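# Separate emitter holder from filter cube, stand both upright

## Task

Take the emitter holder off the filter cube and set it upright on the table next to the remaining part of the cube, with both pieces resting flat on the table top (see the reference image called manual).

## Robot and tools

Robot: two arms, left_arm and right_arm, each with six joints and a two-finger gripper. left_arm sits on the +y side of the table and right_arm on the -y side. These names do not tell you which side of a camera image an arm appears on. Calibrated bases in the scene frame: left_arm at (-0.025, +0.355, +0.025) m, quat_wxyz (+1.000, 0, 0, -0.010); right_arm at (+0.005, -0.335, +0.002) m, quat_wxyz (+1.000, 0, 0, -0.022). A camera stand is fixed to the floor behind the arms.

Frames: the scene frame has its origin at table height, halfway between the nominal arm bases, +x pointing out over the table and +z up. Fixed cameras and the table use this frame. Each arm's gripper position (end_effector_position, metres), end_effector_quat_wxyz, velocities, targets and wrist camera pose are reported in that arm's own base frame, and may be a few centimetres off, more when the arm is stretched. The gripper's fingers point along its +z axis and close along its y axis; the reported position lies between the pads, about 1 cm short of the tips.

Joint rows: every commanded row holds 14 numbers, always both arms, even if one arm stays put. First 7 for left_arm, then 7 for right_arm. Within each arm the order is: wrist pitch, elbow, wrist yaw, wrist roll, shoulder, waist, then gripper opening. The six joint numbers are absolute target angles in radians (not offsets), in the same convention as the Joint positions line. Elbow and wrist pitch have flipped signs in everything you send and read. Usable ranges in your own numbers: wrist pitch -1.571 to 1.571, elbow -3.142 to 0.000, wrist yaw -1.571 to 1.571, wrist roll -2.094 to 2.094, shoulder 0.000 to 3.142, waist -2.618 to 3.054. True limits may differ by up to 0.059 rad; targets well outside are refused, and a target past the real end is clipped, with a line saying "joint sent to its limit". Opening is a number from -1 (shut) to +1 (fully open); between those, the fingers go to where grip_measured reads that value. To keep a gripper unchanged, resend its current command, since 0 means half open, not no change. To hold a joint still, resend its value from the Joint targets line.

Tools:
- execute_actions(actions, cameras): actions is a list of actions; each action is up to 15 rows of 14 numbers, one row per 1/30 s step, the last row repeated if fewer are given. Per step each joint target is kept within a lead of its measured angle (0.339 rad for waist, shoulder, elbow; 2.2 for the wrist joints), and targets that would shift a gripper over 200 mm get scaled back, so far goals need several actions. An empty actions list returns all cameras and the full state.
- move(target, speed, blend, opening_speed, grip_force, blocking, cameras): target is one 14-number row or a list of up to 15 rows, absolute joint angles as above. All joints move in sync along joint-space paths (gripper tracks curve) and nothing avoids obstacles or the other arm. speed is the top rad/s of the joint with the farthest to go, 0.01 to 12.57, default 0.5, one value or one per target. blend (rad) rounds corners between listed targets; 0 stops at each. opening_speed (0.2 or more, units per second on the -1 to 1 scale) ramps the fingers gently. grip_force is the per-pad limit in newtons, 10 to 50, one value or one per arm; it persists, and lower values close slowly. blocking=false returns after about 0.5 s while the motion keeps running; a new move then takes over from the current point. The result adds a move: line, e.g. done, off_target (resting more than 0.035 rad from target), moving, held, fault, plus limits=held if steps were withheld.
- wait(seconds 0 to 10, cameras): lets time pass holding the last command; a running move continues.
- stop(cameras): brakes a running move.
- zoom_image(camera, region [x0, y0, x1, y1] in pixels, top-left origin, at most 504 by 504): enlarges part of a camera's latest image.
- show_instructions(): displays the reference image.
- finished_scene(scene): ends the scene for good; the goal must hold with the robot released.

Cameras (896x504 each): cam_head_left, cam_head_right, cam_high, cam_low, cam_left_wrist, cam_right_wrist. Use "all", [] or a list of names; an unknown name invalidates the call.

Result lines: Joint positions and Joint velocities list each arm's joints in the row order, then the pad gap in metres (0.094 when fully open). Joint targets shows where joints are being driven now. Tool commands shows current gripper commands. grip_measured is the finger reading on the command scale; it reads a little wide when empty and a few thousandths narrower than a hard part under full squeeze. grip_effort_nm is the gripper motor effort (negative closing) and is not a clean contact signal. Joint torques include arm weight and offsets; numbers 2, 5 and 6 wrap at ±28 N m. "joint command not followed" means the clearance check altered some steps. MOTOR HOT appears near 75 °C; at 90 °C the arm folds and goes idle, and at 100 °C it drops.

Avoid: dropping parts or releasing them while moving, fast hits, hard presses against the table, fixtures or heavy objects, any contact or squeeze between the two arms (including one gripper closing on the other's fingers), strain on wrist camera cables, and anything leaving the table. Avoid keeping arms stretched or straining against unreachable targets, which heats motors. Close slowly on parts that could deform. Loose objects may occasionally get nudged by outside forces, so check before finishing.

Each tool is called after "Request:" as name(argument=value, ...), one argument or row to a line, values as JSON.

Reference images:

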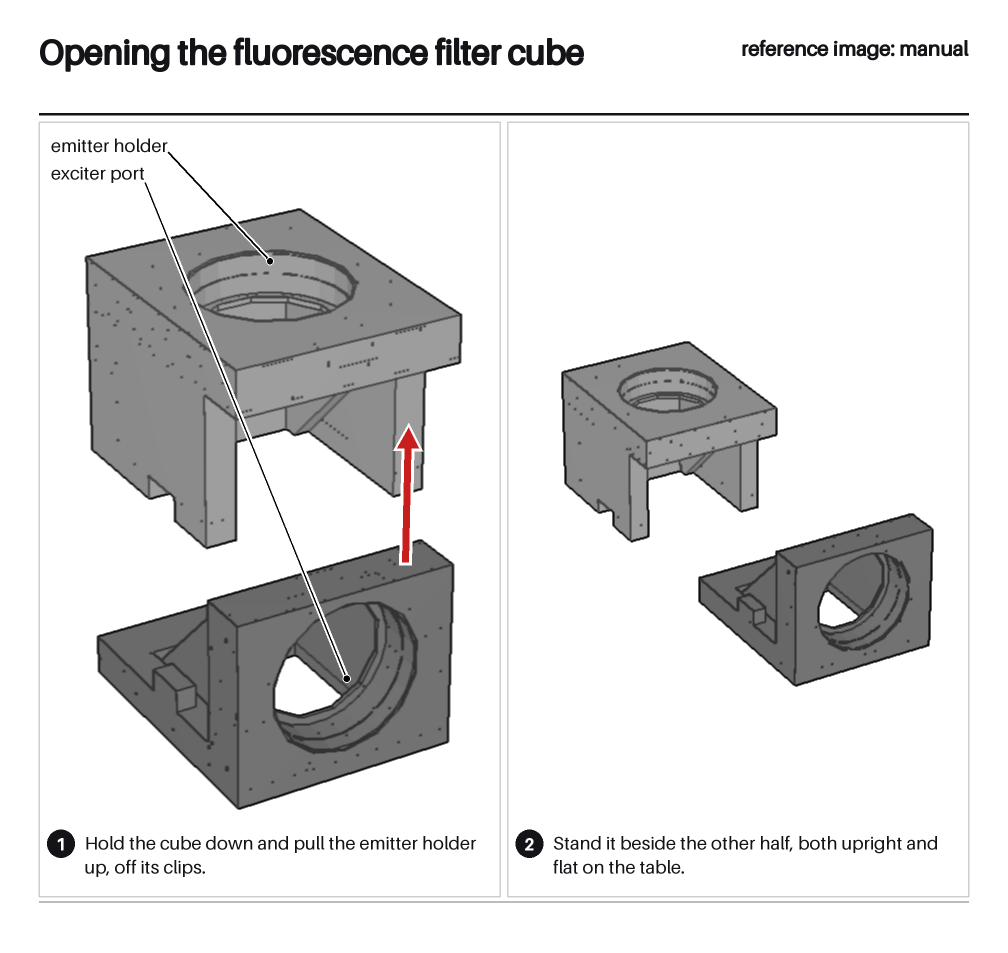

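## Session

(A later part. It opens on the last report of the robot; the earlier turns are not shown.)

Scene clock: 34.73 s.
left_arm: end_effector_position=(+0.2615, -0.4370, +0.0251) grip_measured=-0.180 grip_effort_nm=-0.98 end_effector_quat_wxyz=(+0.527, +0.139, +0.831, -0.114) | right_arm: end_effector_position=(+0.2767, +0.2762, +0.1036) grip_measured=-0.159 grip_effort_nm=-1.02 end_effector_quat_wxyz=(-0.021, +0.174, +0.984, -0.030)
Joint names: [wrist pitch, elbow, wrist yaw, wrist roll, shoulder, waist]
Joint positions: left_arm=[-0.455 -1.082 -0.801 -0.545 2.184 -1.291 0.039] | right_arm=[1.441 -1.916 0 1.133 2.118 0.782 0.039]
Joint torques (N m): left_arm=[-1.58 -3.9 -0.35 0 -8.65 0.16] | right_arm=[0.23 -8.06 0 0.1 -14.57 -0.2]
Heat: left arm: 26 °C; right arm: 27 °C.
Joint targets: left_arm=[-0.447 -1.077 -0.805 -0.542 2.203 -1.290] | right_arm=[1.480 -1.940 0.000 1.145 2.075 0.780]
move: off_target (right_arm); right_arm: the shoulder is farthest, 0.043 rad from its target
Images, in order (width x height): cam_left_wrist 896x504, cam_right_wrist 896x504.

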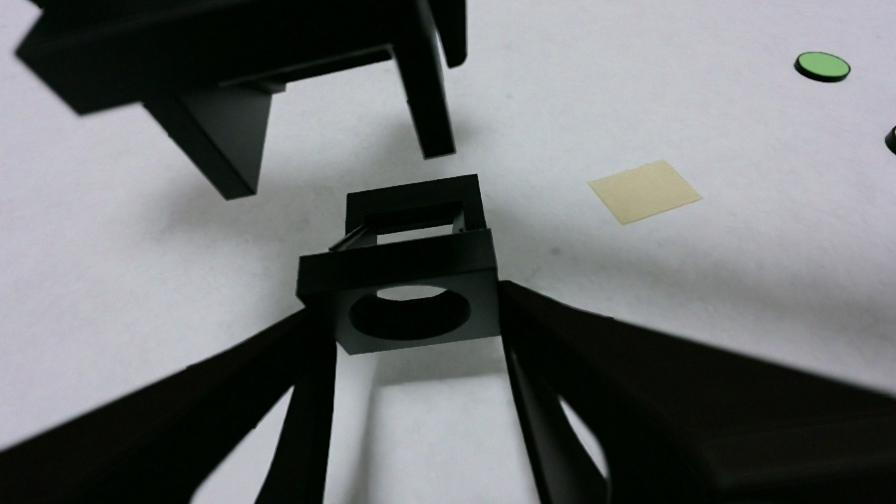

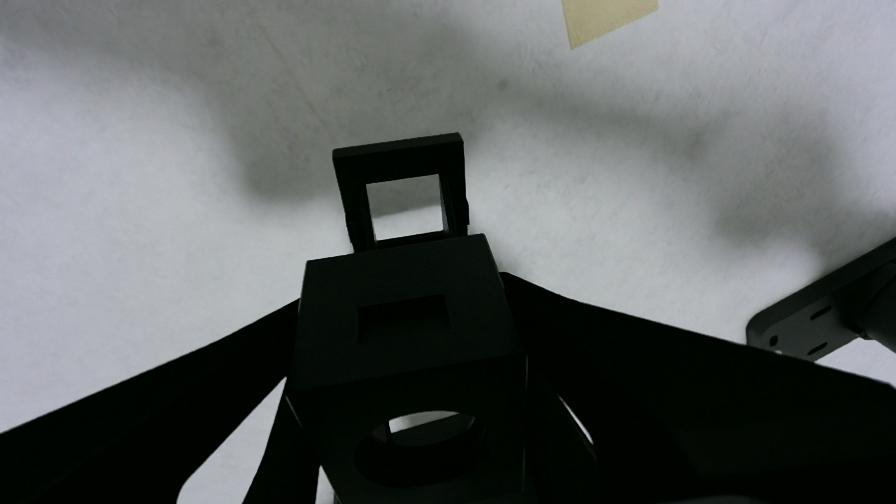

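Request:
move(
  target=[
    [-0.50,-1.058,-0.805,-0.545,2.25,-1.291,-0.3,1.44,-1.93,0,1.145,2.10,0.45,-0.3],
    [-0.515,-1.050,-0.805,-0.545,2.265,-1.291,-0.3,1.128,-1.645,0,1.145,2.125,0.45,-0.3],
  ],
  speed=[0.3,0.25],
  blend=0.03,
  cameras=["cam_left_wrist","cam_right_wrist"],
)

Scene clock: 38.63 s.
left_arm: end_effector_position=(+0.2590, -0.4289, -0.0026) grip_measured=-0.180 grip_effort_nm=-0.97 end_effector_quat_wxyz=(+0.519, +0.148, +0.836, -0.099) | right_arm: end_effector_position=(+0.3600, +0.1760, +0.0371) grip_measured=-0.159 grip_effort_nm=-1.02 end_effector_quat_wxyz=(-0.005, +0.335, +0.942, -0.002)
Joint names: [wrist pitch, elbow, wrist yaw, wrist roll, shoulder, waist]
Joint positions: left_arm=[-0.494 -1.059 -0.8 -0.545 2.24 -1.291 0.039] | right_arm=[1.115 -1.653 -0.005 1.133 2.118 0.45 0.039]
Joint torques (N m): left_arm=[-1.87 -3.25 -0.33 -0.02 -8.38 -0.01] | right_arm=[-0.15 -4.94 0.04 0.11 -10.3 -0.02]
Heat: left arm: 26 °C; right arm: 27 °C.
Joint targets: left_arm=[-0.515 -1.050 -0.805 -0.545 2.265 -1.291] | right_arm=[1.128 -1.645 0.000 1.145 2.125 0.450]
move: done
Images, in order (width x height): cam_left_wrist 896x504, cam_right_wrist 896x504.

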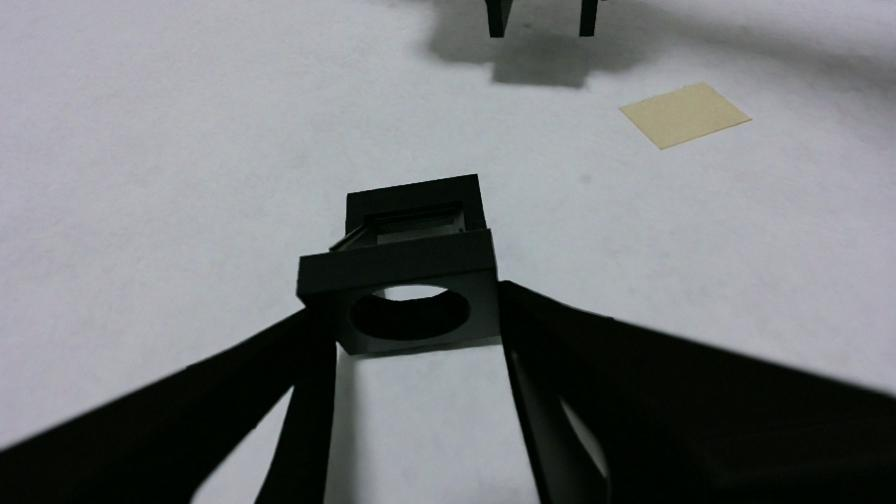

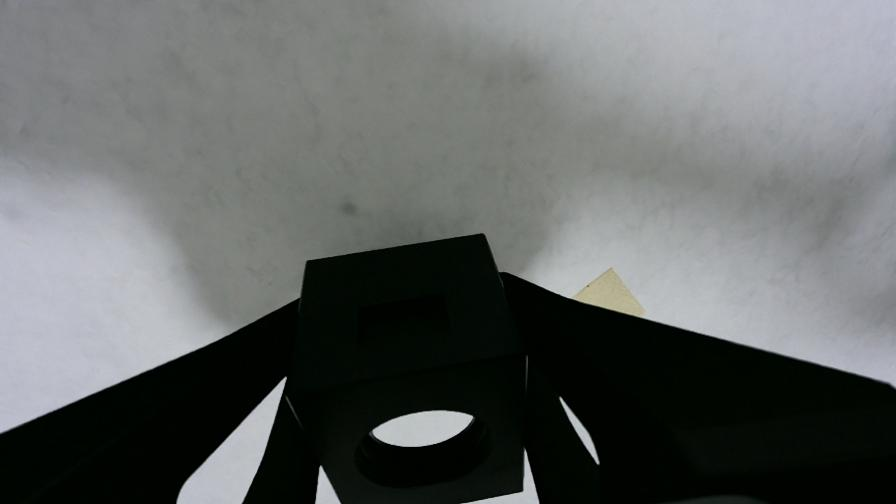

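Request:
move(
  target=[-0.526,-1.054,-0.805,-0.545,2.283,-1.291,-0.3,1.065,-1.572,0,1.145,2.125,0.45,-0.3],
  speed=0.12,
  cameras=["cam_left_wrist"],
)

Request:
zoom_image(
  camera="cam_left_wrist",
  region=[430, 0, 680, 140],
)

Scene clock: 40.13 s.
left_arm: end_effector_position=(+0.2592, -0.4292, -0.0065) grip_measured=-0.181 grip_effort_nm=-0.98 end_effector_quat_wxyz=(+0.520, +0.148, +0.836, -0.100) | right_arm: end_effector_position=(+0.3528, +0.1731, +0.0210) grip_measured=-0.159 grip_effort_nm=-1.02 end_effector_quat_wxyz=(-0.011, +0.335, +0.942, -0.006)
Joint names: [wrist pitch, elbow, wrist yaw, wrist roll, shoulder, waist]
Joint positions: left_arm=[-0.511 -1.059 -0.801 -0.545 2.255 -1.291 0.038] | right_arm=[1.062 -1.586 -0.008 1.134 2.118 0.45 0.039]
Joint torques (N m): left_arm=[-1.79 -3.48 -0.34 -0.03 -8.12 0.03] | right_arm=[-0.19 -4.23 0.08 0.1 -10.25 -0.05]
Heat: left arm: 26 °C; right arm: 28 °C.
Joint targets: left_arm=[-0.526 -1.054 -0.805 -0.545 2.283 -1.291] | right_arm=[1.065 -1.572 0.000 1.145 2.125 0.450]
move: done
Images, in order (width x height): cam_left_wrist 896x504.

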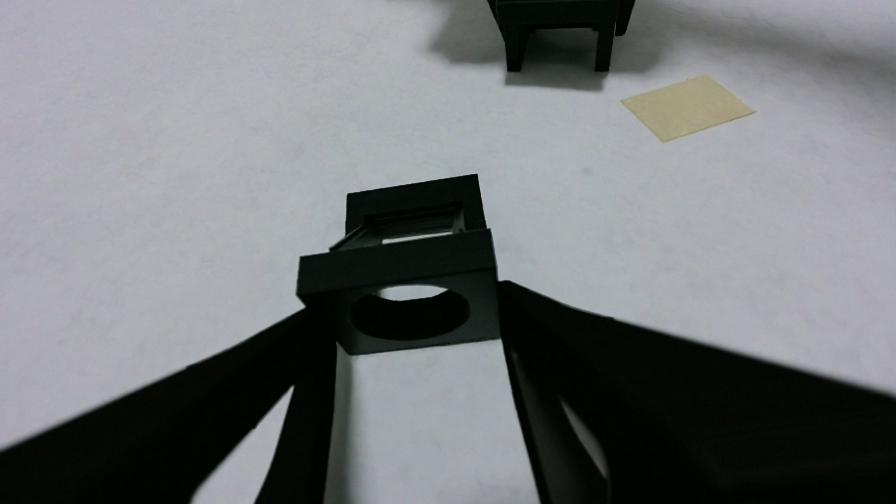

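Scaled by 2.016 from the camera's 896x504 image, which has a finer 1280x720 frame.

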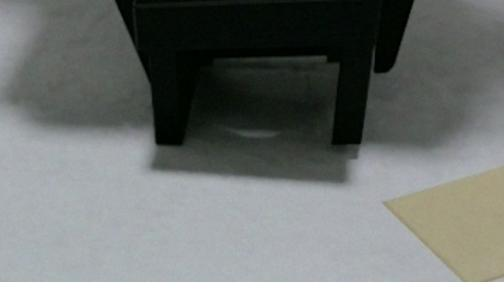

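Request:
move(
  target=[-0.526,-1.054,-0.805,-0.545,2.283,-1.291,-0.3,1.049,-1.556,0,1.145,2.128,0.45,-0.3],
  speed=0.12,
  cameras=["cam_left_wrist"],
)

Request:
zoom_image(
  camera="cam_left_wrist",
  region=[430, 0, 680, 140],
)

Scene clock: 41.63 s.
left_arm: end_effector_position=(+0.2592, -0.4292, -0.0065) grip_measured=-0.181 grip_effort_nm=-0.98 end_effector_quat_wxyz=(+0.520, +0.148, +0.836, -0.100) | right_arm: end_effector_position=(+0.3523, +0.1733, +0.0200) grip_measured=-0.159 grip_effort_nm=-1.02 end_effector_quat_wxyz=(-0.012, +0.335, +0.942, -0.005)
Joint names: [wrist pitch, elbow, wrist yaw, wrist roll, shoulder, waist]
Joint positions: left_arm=[-0.511 -1.059 -0.801 -0.545 2.255 -1.291 0.038] | right_arm=[1.058 -1.582 -0.01 1.134 2.118 0.45 0.039]
Joint torques (N m): left_arm=[-1.8 -3.48 -0.33 -0.04 -8.17 0.02] | right_arm=[-0.32 -3.1 0.1 0.1 -9.99 -0.02]
Heat: left arm: 26 °C; right arm: 28 °C.
Joint targets: left_arm=[-0.526 -1.054 -0.805 -0.545 2.283 -1.291] | right_arm=[1.049 -1.556 0.000 1.145 2.128 0.450]
move: done
Images, in order (width x height): cam_left_wrist 896x504.

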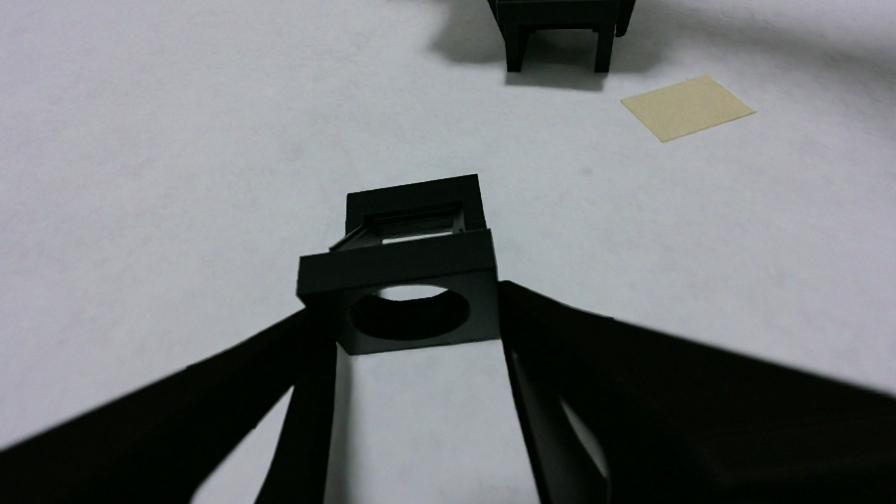

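Scaled by 2.016 from the camera's 896x504 image, which has a finer 1280x720 frame.

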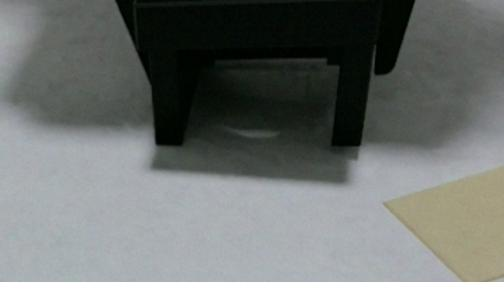

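Request:
move(
  target=[
    [-0.526,-1.054,-0.805,-0.545,2.283,-1.291,-0.3,1.075,-1.615,0,1.145,2.125,0.45,-0.3],
    [-0.526,-1.054,-0.805,-0.545,2.283,-1.291,-0.3,1.060,-1.605,0.045,1.145,2.125,0.46,-0.3],
  ],
  speed=0.12,
  cameras=["cam_left_wrist","cam_right_wrist"],
)

Request:
zoom_image(
  camera="cam_left_wrist",
  region=[430, 0, 680, 140],
)

Scene clock: 44.83 s.
left_arm: end_effector_position=(+0.2592, -0.4292, -0.0065) grip_measured=-0.181 grip_effort_nm=-0.98 end_effector_quat_wxyz=(+0.520, +0.148, +0.836, -0.100) | right_arm: end_effector_position=(+0.3570, +0.1711, +0.0218) grip_measured=-0.159 grip_effort_nm=-1.02 end_effector_quat_wxyz=(+0.002, +0.334, +0.942, -0.010)
Joint names: [wrist pitch, elbow, wrist yaw, wrist roll, shoulder, waist]
Joint positions: left_arm=[-0.511 -1.059 -0.801 -0.545 2.255 -1.291 0.038] | right_arm=[1.055 -1.59 0.017 1.134 2.118 0.452 0.039]
Joint torques (N m): left_arm=[-1.81 -3.54 -0.32 -0.03 -8.14 -0.01] | right_arm=[-0.18 -7.06 0.33 0.11 -10.24 0.61]
Heat: left arm: 27 °C; right arm: 28 °C.
Joint targets: left_arm=[-0.526 -1.054 -0.805 -0.545 2.283 -1.291] | right_arm=[1.060 -1.605 0.045 1.145 2.125 0.460]
move: done
Images, in order (width x height): cam_left_wrist 896x504, cam_right_wrist 896x504.

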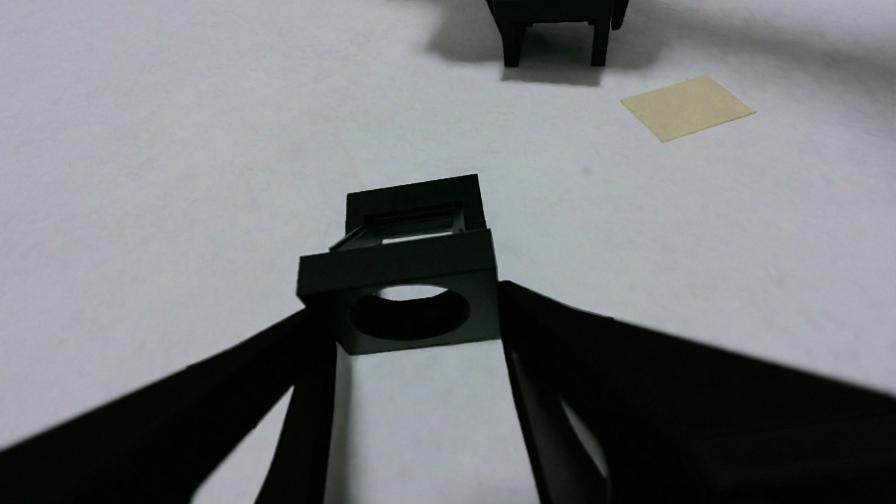

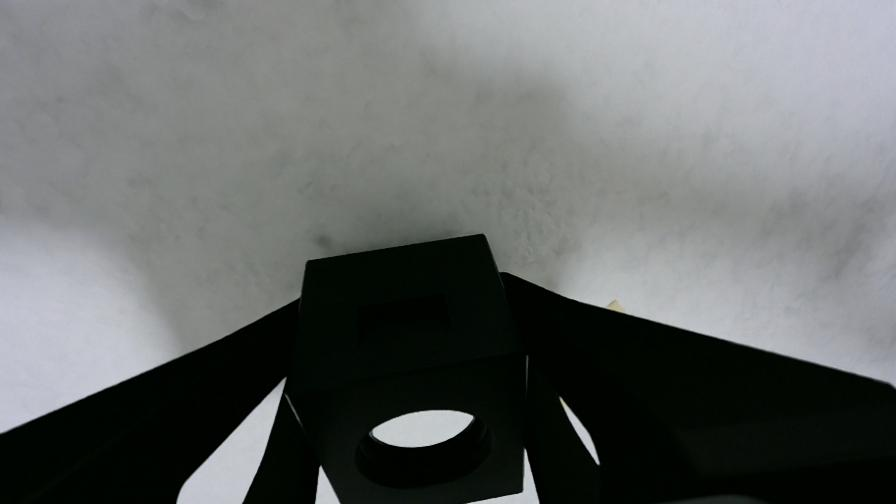

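Scaled by 2.016 from the camera's 896x504 image, which has a finer 1280x720 frame.

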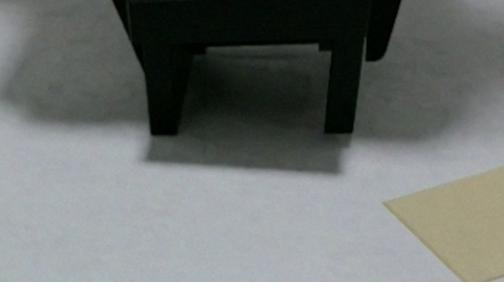

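Request:
move(
  target=[
    [-0.526,-1.054,-0.805,-0.545,2.283,-1.291,-0.3,1.055,-1.605,0.07,1.145,2.125,0.46,-0.3],
    [-0.526,-1.054,-0.805,-0.545,2.283,-1.291,-0.3,1.025,-1.570,0.07,1.145,2.125,0.46,-0.3],
  ],
  speed=0.12,
  cameras=["cam_left_wrist"],
)

Request:
zoom_image(
  camera="cam_left_wrist",
  region=[430, 0, 680, 140],
)

Scene clock: 46.57 s.
left_arm: end_effector_position=(+0.2592, -0.4292, -0.0065) grip_measured=-0.181 grip_effort_nm=-0.98 end_effector_quat_wxyz=(+0.520, +0.148, +0.836, -0.100) | right_arm: end_effector_position=(+0.3575, +0.1712, +0.0218) grip_measured=-0.159 grip_effort_nm=-1.02 end_effector_quat_wxyz=(+0.005, +0.333, +0.943, -0.012)
Joint names: [wrist pitch, elbow, wrist yaw, wrist roll, shoulder, waist]
Joint positions: left_arm=[-0.511 -1.059 -0.801 -0.545 2.255 -1.291 0.038] | right_arm=[1.053 -1.59 0.025 1.134 2.118 0.455 0.039]
Joint torques (N m): left_arm=[-1.79 -3.47 -0.33 -0.04 -8.12 0.05] | right_arm=[-0.53 -3.69 0.53 0.09 -10.22 0.35]
Heat: left arm: 27 °C; right arm: 28 °C.
Joint targets: left_arm=[-0.526 -1.054 -0.805 -0.545 2.283 -1.291] | right_arm=[1.025 -1.570 0.070 1.145 2.125 0.460]
move: off_target (right_arm); right_arm: the wrist yaw is farthest, 0.045 rad from its target
Images, in order (width x height): cam_left_wrist 896x504.

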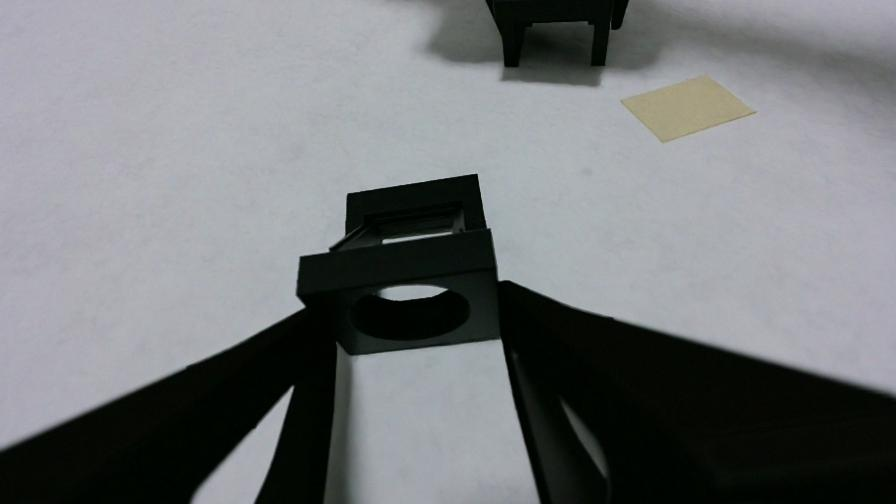

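Scaled by 2.016 from the camera's 896x504 image, which has a finer 1280x720 frame.

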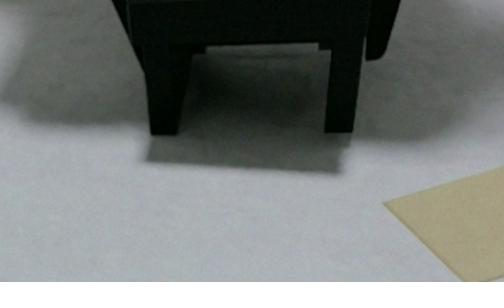

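Request:
move(
  target=[
    [-0.526,-1.054,-0.805,-0.545,2.283,-1.291,-0.3,1.085,-1.618,0.02,1.145,2.125,0.455,-0.3],
    [-0.526,-1.054,-0.805,-0.545,2.283,-1.291,-0.3,1.085,-1.610,-0.02,1.145,2.125,0.45,-0.3],
    [-0.526,-1.054,-0.805,-0.545,2.283,-1.291,-0.3,1.065,-1.568,-0.015,1.145,2.125,0.45,-0.3],
  ],
  speed=0.12,
  cameras=["cam_left_wrist"],
)

Request:
zoom_image(
  camera="cam_left_wrist",
  region=[430, 0, 680, 140],
)

Scene clock: 50.20 s.
left_arm: end_effector_position=(+0.2592, -0.4292, -0.0065) grip_measured=-0.181 grip_effort_nm=-0.98 end_effector_quat_wxyz=(+0.520, +0.148, +0.836, -0.100) | right_arm: end_effector_position=(+0.3523, +0.1785, +0.0206) grip_measured=-0.159 grip_effort_nm=-1.02 end_effector_quat_wxyz=(-0.014, +0.333, +0.943, +0.003)
Joint names: [wrist pitch, elbow, wrist yaw, wrist roll, shoulder, waist]
Joint positions: left_arm=[-0.511 -1.059 -0.801 -0.545 2.255 -1.291 0.038] | right_arm=[1.053 -1.585 -0.025 1.134 2.118 0.455 0.039]
Joint torques (N m): left_arm=[-1.79 -3.45 -0.33 -0.02 -8.1 -0.01] | right_arm=[-0.11 -3.99 0.08 0.09 -10.24 -0.57]
Heat: left arm: 27 °C; right arm: 28 °C.
Joint targets: left_arm=[-0.526 -1.054 -0.805 -0.545 2.283 -1.291] | right_arm=[1.065 -1.568 -0.015 1.145 2.125 0.450]
move: done
Images, in order (width x height): cam_left_wrist 896x504.

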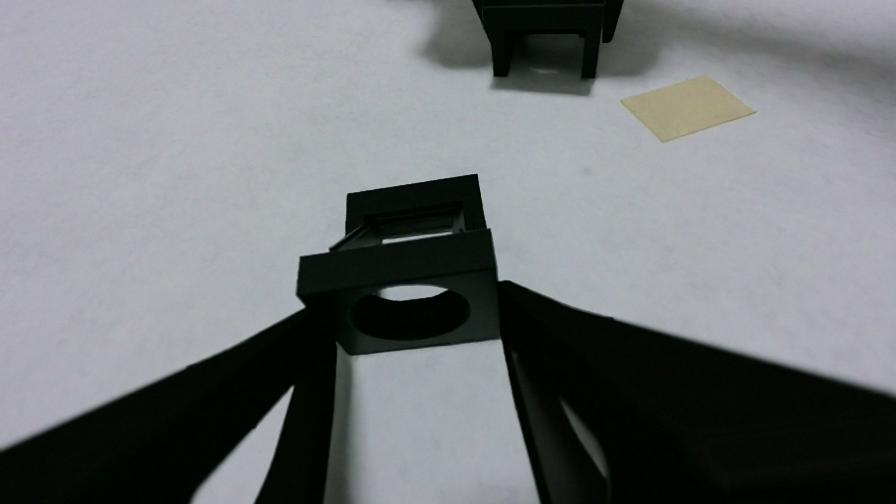

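Scaled by 2.016 from the camera's 896x504 image, which has a finer 1280x720 frame.

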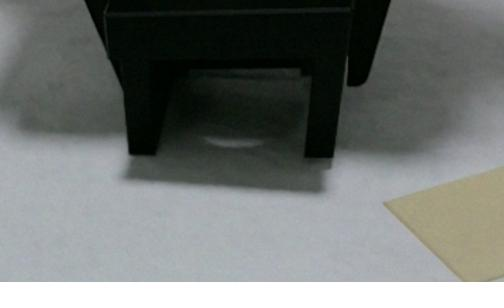

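Request:
move(
  target=[-0.524,-1.056,-0.803,-0.545,2.280,-1.291,0.5,1.063,-1.560,-0.010,1.145,2.125,0.45,0.5],
  speed=0.1,
  opening_speed=0.6,
  cameras=["cam_left_wrist","cam_right_wrist"],
)

Request:
zoom_image(
  camera="cam_left_wrist",
  region=[430, 0, 680, 140],
)

Scene clock: 52.17 s.
left_arm: end_effector_position=(+0.2592, -0.4294, -0.0063) grip_measured=+0.498 grip_effort_nm=0.13 end_effector_quat_wxyz=(+0.520, +0.147, +0.835, -0.100) | right_arm: end_effector_position=(+0.3435, +0.1696, +0.0200) grip_measured=+0.497 grip_effort_nm=0.18 end_effector_quat_wxyz=(-0.024, +0.335, +0.942, -0.018)
Joint names: [wrist pitch, elbow, wrist yaw, wrist roll, shoulder, waist]
Joint positions: left_arm=[-0.512 -1.059 -0.801 -0.545 2.255 -1.291 0.07] | right_arm=[1.092 -1.578 -0.009 1.135 2.117 0.452 0.07]
Joint torques (N m): left_arm=[-1.78 -3.59 -0.32 -0.04 -8.38 0.01] | right_arm=[-0.43 -3.78 -0.03 0.08 -9.96 -0.27]
Heat: left arm: 27 °C; right arm: 28 °C.
Joint targets: left_arm=[-0.524 -1.056 -0.803 -0.545 2.280 -1.291] | right_arm=[1.063 -1.560 -0.010 1.145 2.125 0.450]
move: done
Images, in order (width x height): cam_left_wrist 896x504, cam_right_wrist 896x504.

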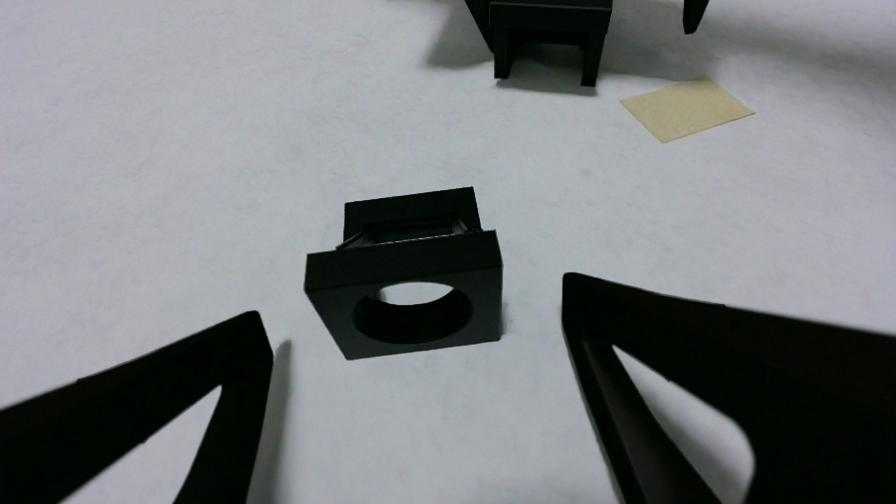

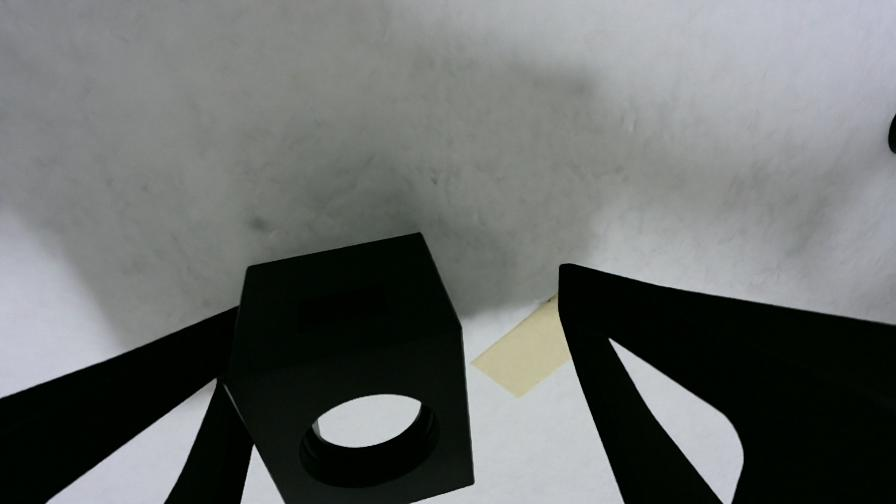

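Scaled by 2.016 from the camera's 896x504 image, which has a finer 1280x720 frame.

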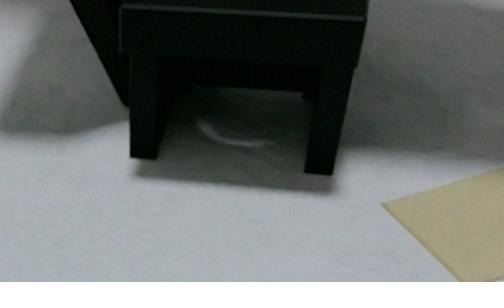

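Request:
move(
  target=[-0.524,-1.056,-0.803,-0.545,2.280,-1.291,0.5,1.085,-1.580,-0.010,1.145,2.120,0.452,1],
  speed=0.2,
  opening_speed=0.8,
  cameras=["cam_right_wrist"],
)

Scene clock: 53.60 s.
left_arm: end_effector_position=(+0.2592, -0.4294, -0.0063) grip_measured=+0.498 grip_effort_nm=0.13 end_effector_quat_wxyz=(+0.520, +0.147, +0.835, -0.100) | right_arm: end_effector_position=(+0.3374, +0.1639, +0.0226) grip_measured=+0.997 grip_effort_nm=0.19 end_effector_quat_wxyz=(-0.029, +0.336, +0.941, -0.033)
Joint names: [wrist pitch, elbow, wrist yaw, wrist roll, shoulder, waist]
Joint positions: left_arm=[-0.512 -1.059 -0.801 -0.545 2.255 -1.291 0.07] | right_arm=[1.126 -1.578 0.005 1.137 2.111 0.452 0.094]
Joint torques (N m): left_arm=[-1.77 -3.6 -0.32 -0.04 -8.36 -0.01] | right_arm=[-0.5 -5.63 -0.17 0.07 -9.96 -0.02]
Heat: left arm: 27 °C; right arm: 28 °C.
Joint targets: left_arm=[-0.524 -1.056 -0.803 -0.545 2.280 -1.291] | right_arm=[1.085 -1.580 -0.010 1.145 2.120 0.452]
move: off_target (right_arm); right_arm: the wrist pitch is farthest, 0.041 rad from its target
Images, in order (width x height): cam_right_wrist 896x504.

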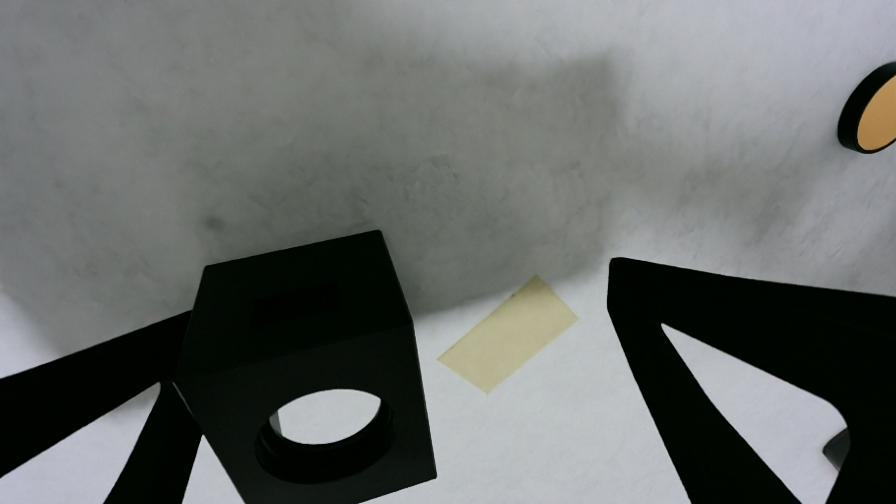

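Request:
wait(
  seconds=0.1,
  cameras=["cam_left_wrist","cam_low","cam_high","cam_right_wrist"],
)

Request:
zoom_image(
  camera="cam_left_wrist",
  region=[400, 0, 720, 160],
)

Request:
zoom_image(
  camera="cam_low",
  region=[380, 220, 500, 300],
)

Request:
zoom_image(
  camera="cam_right_wrist",
  region=[100, 220, 480, 504],
)

Scene clock: 54.83 s.
left_arm: end_effector_position=(+0.2592, -0.4294, -0.0063) grip_measured=+0.498 grip_effort_nm=0.13 end_effector_quat_wxyz=(+0.520, +0.147, +0.835, -0.100) | right_arm: end_effector_position=(+0.3374, +0.1639, +0.0226) grip_measured=+0.997 grip_effort_nm=0.19 end_effector_quat_wxyz=(-0.029, +0.336, +0.941, -0.033)
Joint names: [wrist pitch, elbow, wrist yaw, wrist roll, shoulder, waist]
Joint positions: left_arm=[-0.512 -1.059 -0.801 -0.545 2.255 -1.291 0.07] | right_arm=[1.126 -1.578 0.005 1.137 2.111 0.452 0.094]
Joint torques (N m): left_arm=[-1.77 -3.59 -0.32 -0.03 -8.35 -0.02] | right_arm=[-0.49 -5.61 -0.17 0.08 -9.87 -0.09]
Heat: left arm: 27 °C; right arm: 28 °C.
Joint targets: left_arm=[-0.524 -1.056 -0.803 -0.545 2.280 -1.291] | right_arm=[1.085 -1.580 -0.010 1.145 2.120 0.452]
Tool commands: left_gripper/opening=+0.5 right_gripper/opening=+1.0
wait: 0.10 s; at rest from the start
Images, in order (width x height): cam_high 896x504, cam_low 896x504, cam_left_wrist 896x504, cam_right_wrist 896x504.

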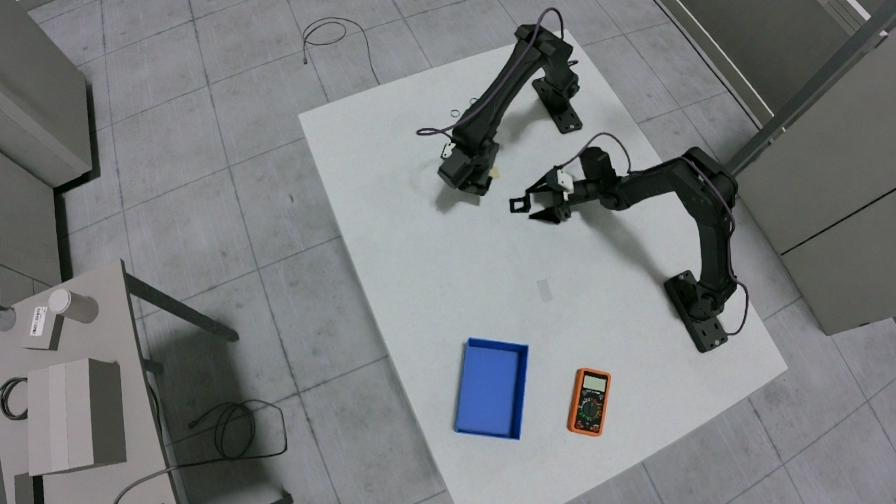

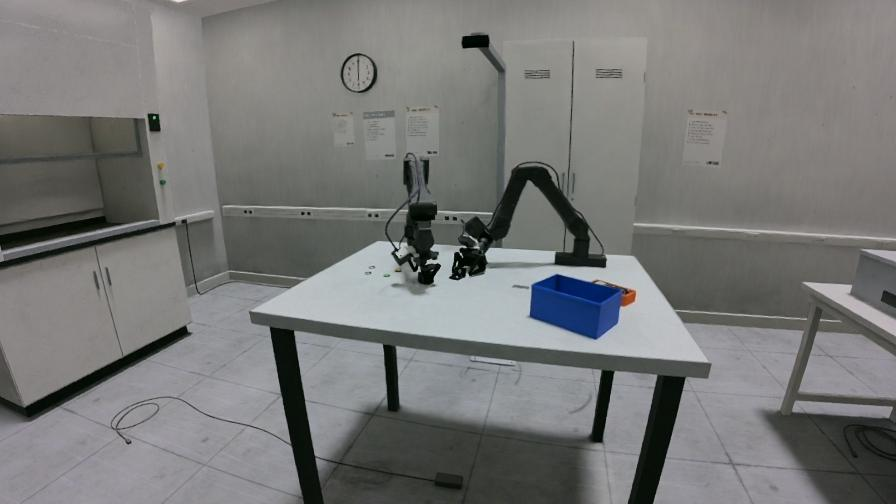

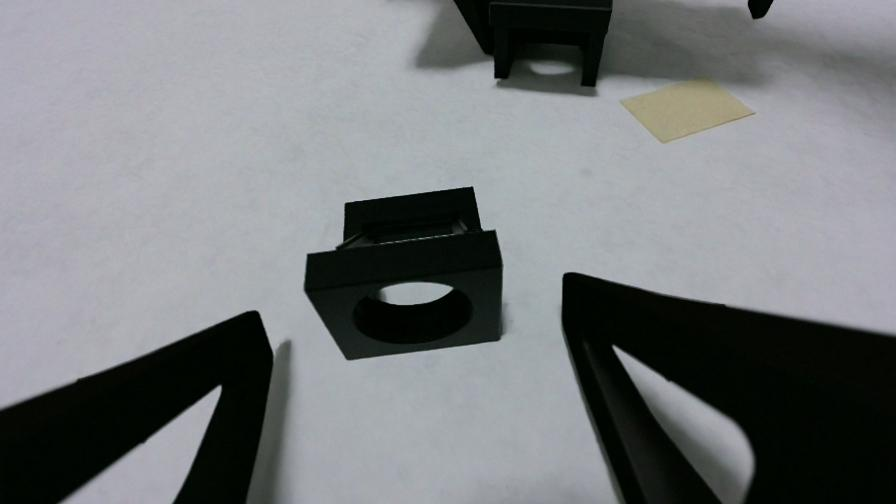

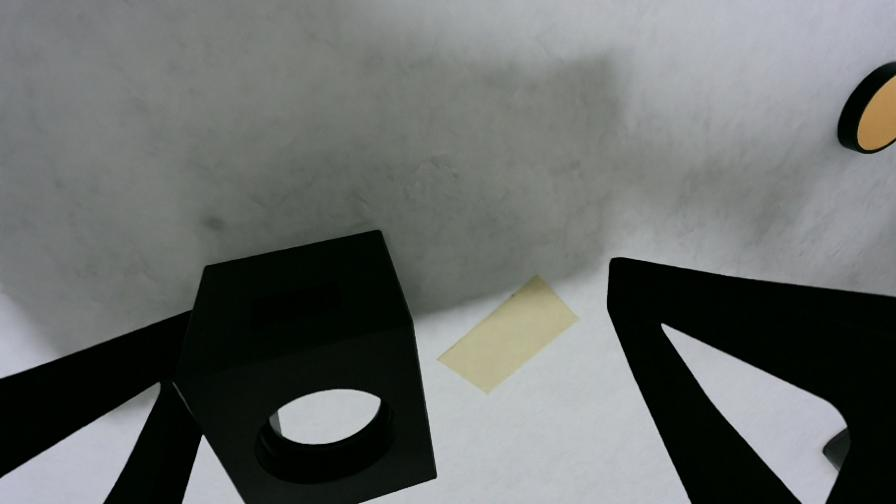

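Scaled by 1.575 from the camera's 896x504 image, which has a finer 1280x720 frame.

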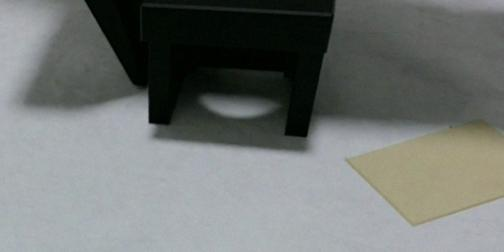

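Scaled by 4.200 from the camera's 896x504 image, which has a finer 1280x720 frame.

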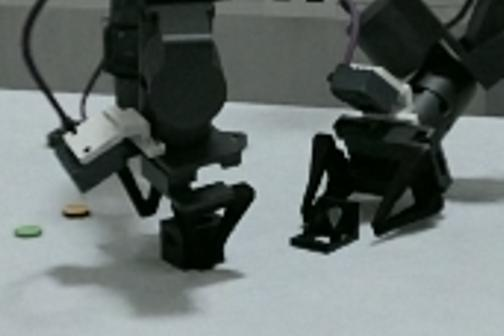

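Scaled by 1.326 from the camera's 896x504 image, which has a finer 1280x720 frame.

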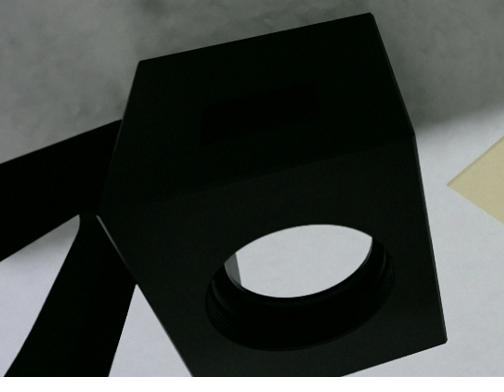

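Request:
move(
  target=[-0.524,-1.056,-0.803,-0.545,2.280,-1.291,0.5,1.126,-1.600,0.005,1.145,2.10,0.452,1],
  speed=0.1,
  cameras=["cam_left_wrist","cam_right_wrist"],
)

Request:
zoom_image(
  camera="cam_left_wrist",
  region=[400, 0, 720, 160],
)

Scene clock: 57.77 s.
left_arm: end_effector_position=(+0.2592, -0.4294, -0.0063) grip_measured=+0.498 grip_effort_nm=0.13 end_effector_quat_wxyz=(+0.520, +0.147, +0.835, -0.100) | right_arm: end_effector_position=(+0.3379, +0.1640, +0.0235) grip_measured=+0.997 grip_effort_nm=0.16 end_effector_quat_wxyz=(-0.029, +0.336, +0.941, -0.033)
Joint names: [wrist pitch, elbow, wrist yaw, wrist roll, shoulder, waist]
Joint positions: left_arm=[-0.512 -1.059 -0.801 -0.545 2.255 -1.291 0.07] | right_arm=[1.128 -1.582 0.005 1.137 2.111 0.452 0.094]
Joint torques (N m): left_arm=[-1.76 -3.66 -0.32 -0.04 -8.35 -0.01] | right_arm=[-0.12 -7.24 0 0.07 -11.47 -0.06]
Heat: left arm: 27 °C; right arm: 28 °C.
Joint targets: left_arm=[-0.524 -1.056 -0.803 -0.545 2.280 -1.291] | right_arm=[1.126 -1.600 0.005 1.145 2.100 0.452]
move: done
Images, in order (width x height): cam_left_wrist 896x504, cam_right_wrist 896x504.

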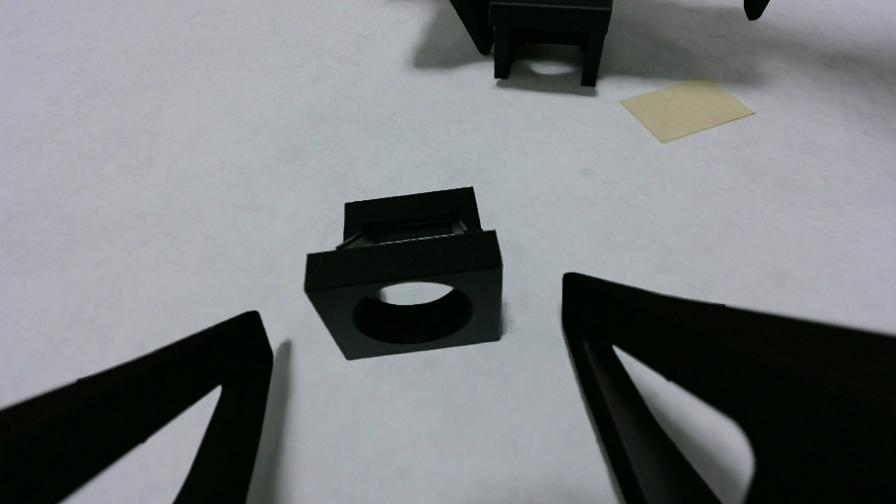

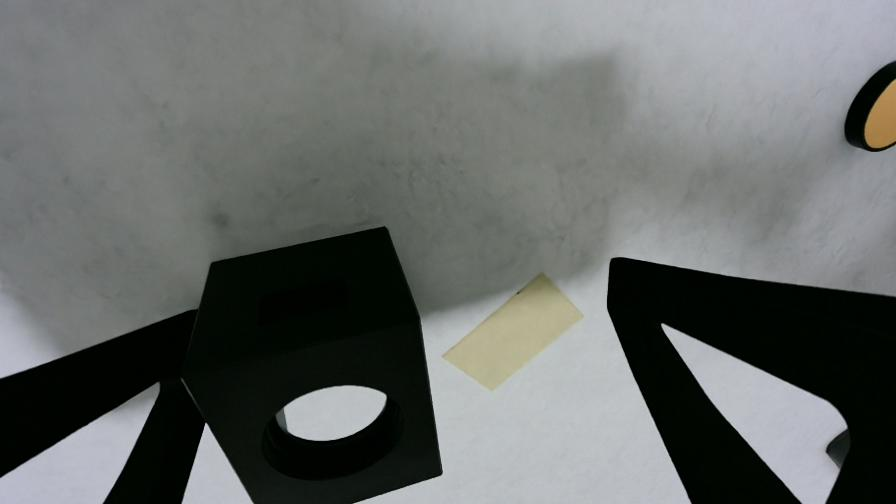

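Scaled by 1.575 from the camera's 896x504 image, which has a finer 1280x720 frame.

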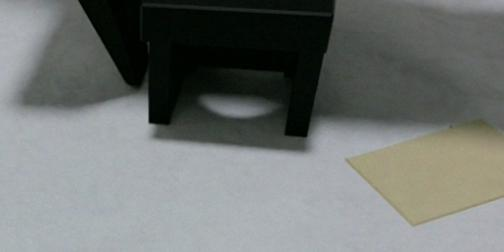

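Request:
move(
  target=[
    [-0.524,-1.056,-0.803,-0.545,2.280,-1.291,0.5,1.080,-1.605,-0.01,1.145,2.10,0.452,1],
    [-0.524,-1.056,-0.803,-0.545,2.280,-1.291,0.5,1.125,-1.65,-0.01,1.145,2.10,0.452,1],
  ],
  speed=0.15,
  cameras=["cam_left_wrist","cam_right_wrist"],
)

Request:
zoom_image(
  camera="cam_left_wrist",
  region=[400, 0, 720, 160],
)

Scene clock: 60.30 s.
left_arm: end_effector_position=(+0.2592, -0.4294, -0.0063) grip_measured=+0.498 grip_effort_nm=0.14 end_effector_quat_wxyz=(+0.520, +0.147, +0.835, -0.100) | right_arm: end_effector_position=(+0.3580, +0.1773, +0.0339) grip_measured=+0.997 grip_effort_nm=0.15 end_effector_quat_wxyz=(-0.006, +0.336, +0.942, +0.003)
Joint names: [wrist pitch, elbow, wrist yaw, wrist roll, shoulder, waist]
Joint positions: left_arm=[-0.512 -1.059 -0.801 -0.545 2.255 -1.291 0.07] | right_arm=[1.092 -1.628 -0.012 1.137 2.111 0.452 0.094]
Joint torques (N m): left_arm=[-1.77 -3.64 -0.31 -0.03 -8.38 0.03] | right_arm=[0.02 -7.79 0.02 0.06 -11.73 -0.01]
Heat: left arm: 27 °C; right arm: 28 °C.
Joint targets: left_arm=[-0.524 -1.056 -0.803 -0.545 2.280 -1.291] | right_arm=[1.125 -1.650 -0.010 1.145 2.100 0.452]
move: done
Images, in order (width x height): cam_left_wrist 896x504, cam_right_wrist 896x504.

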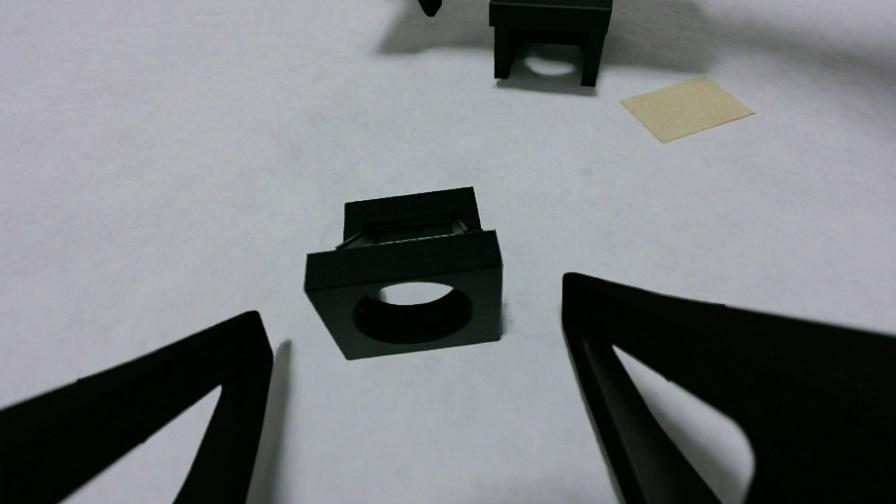

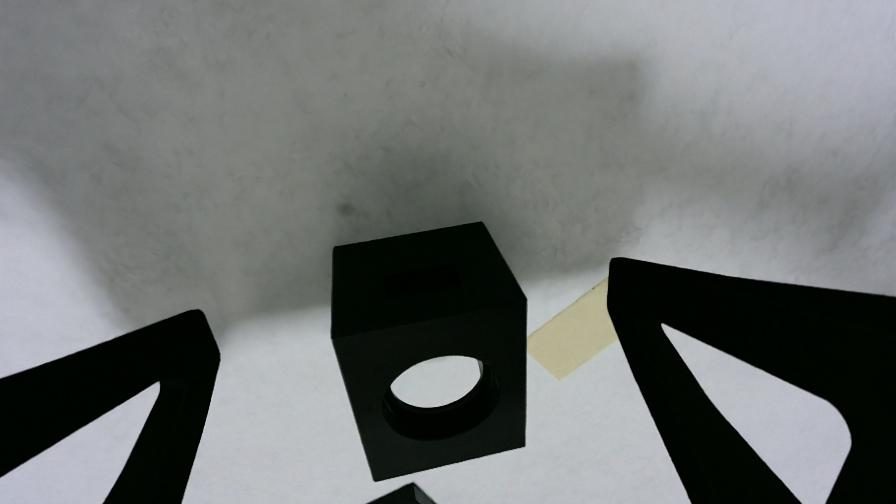

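Scaled by 1.575 from the camera's 896x504 image, which has a finer 1280x720 frame.

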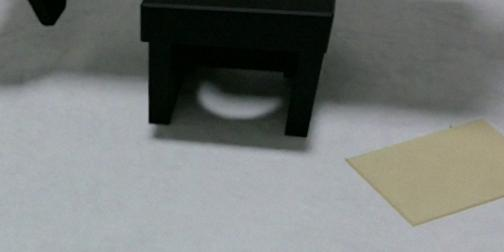

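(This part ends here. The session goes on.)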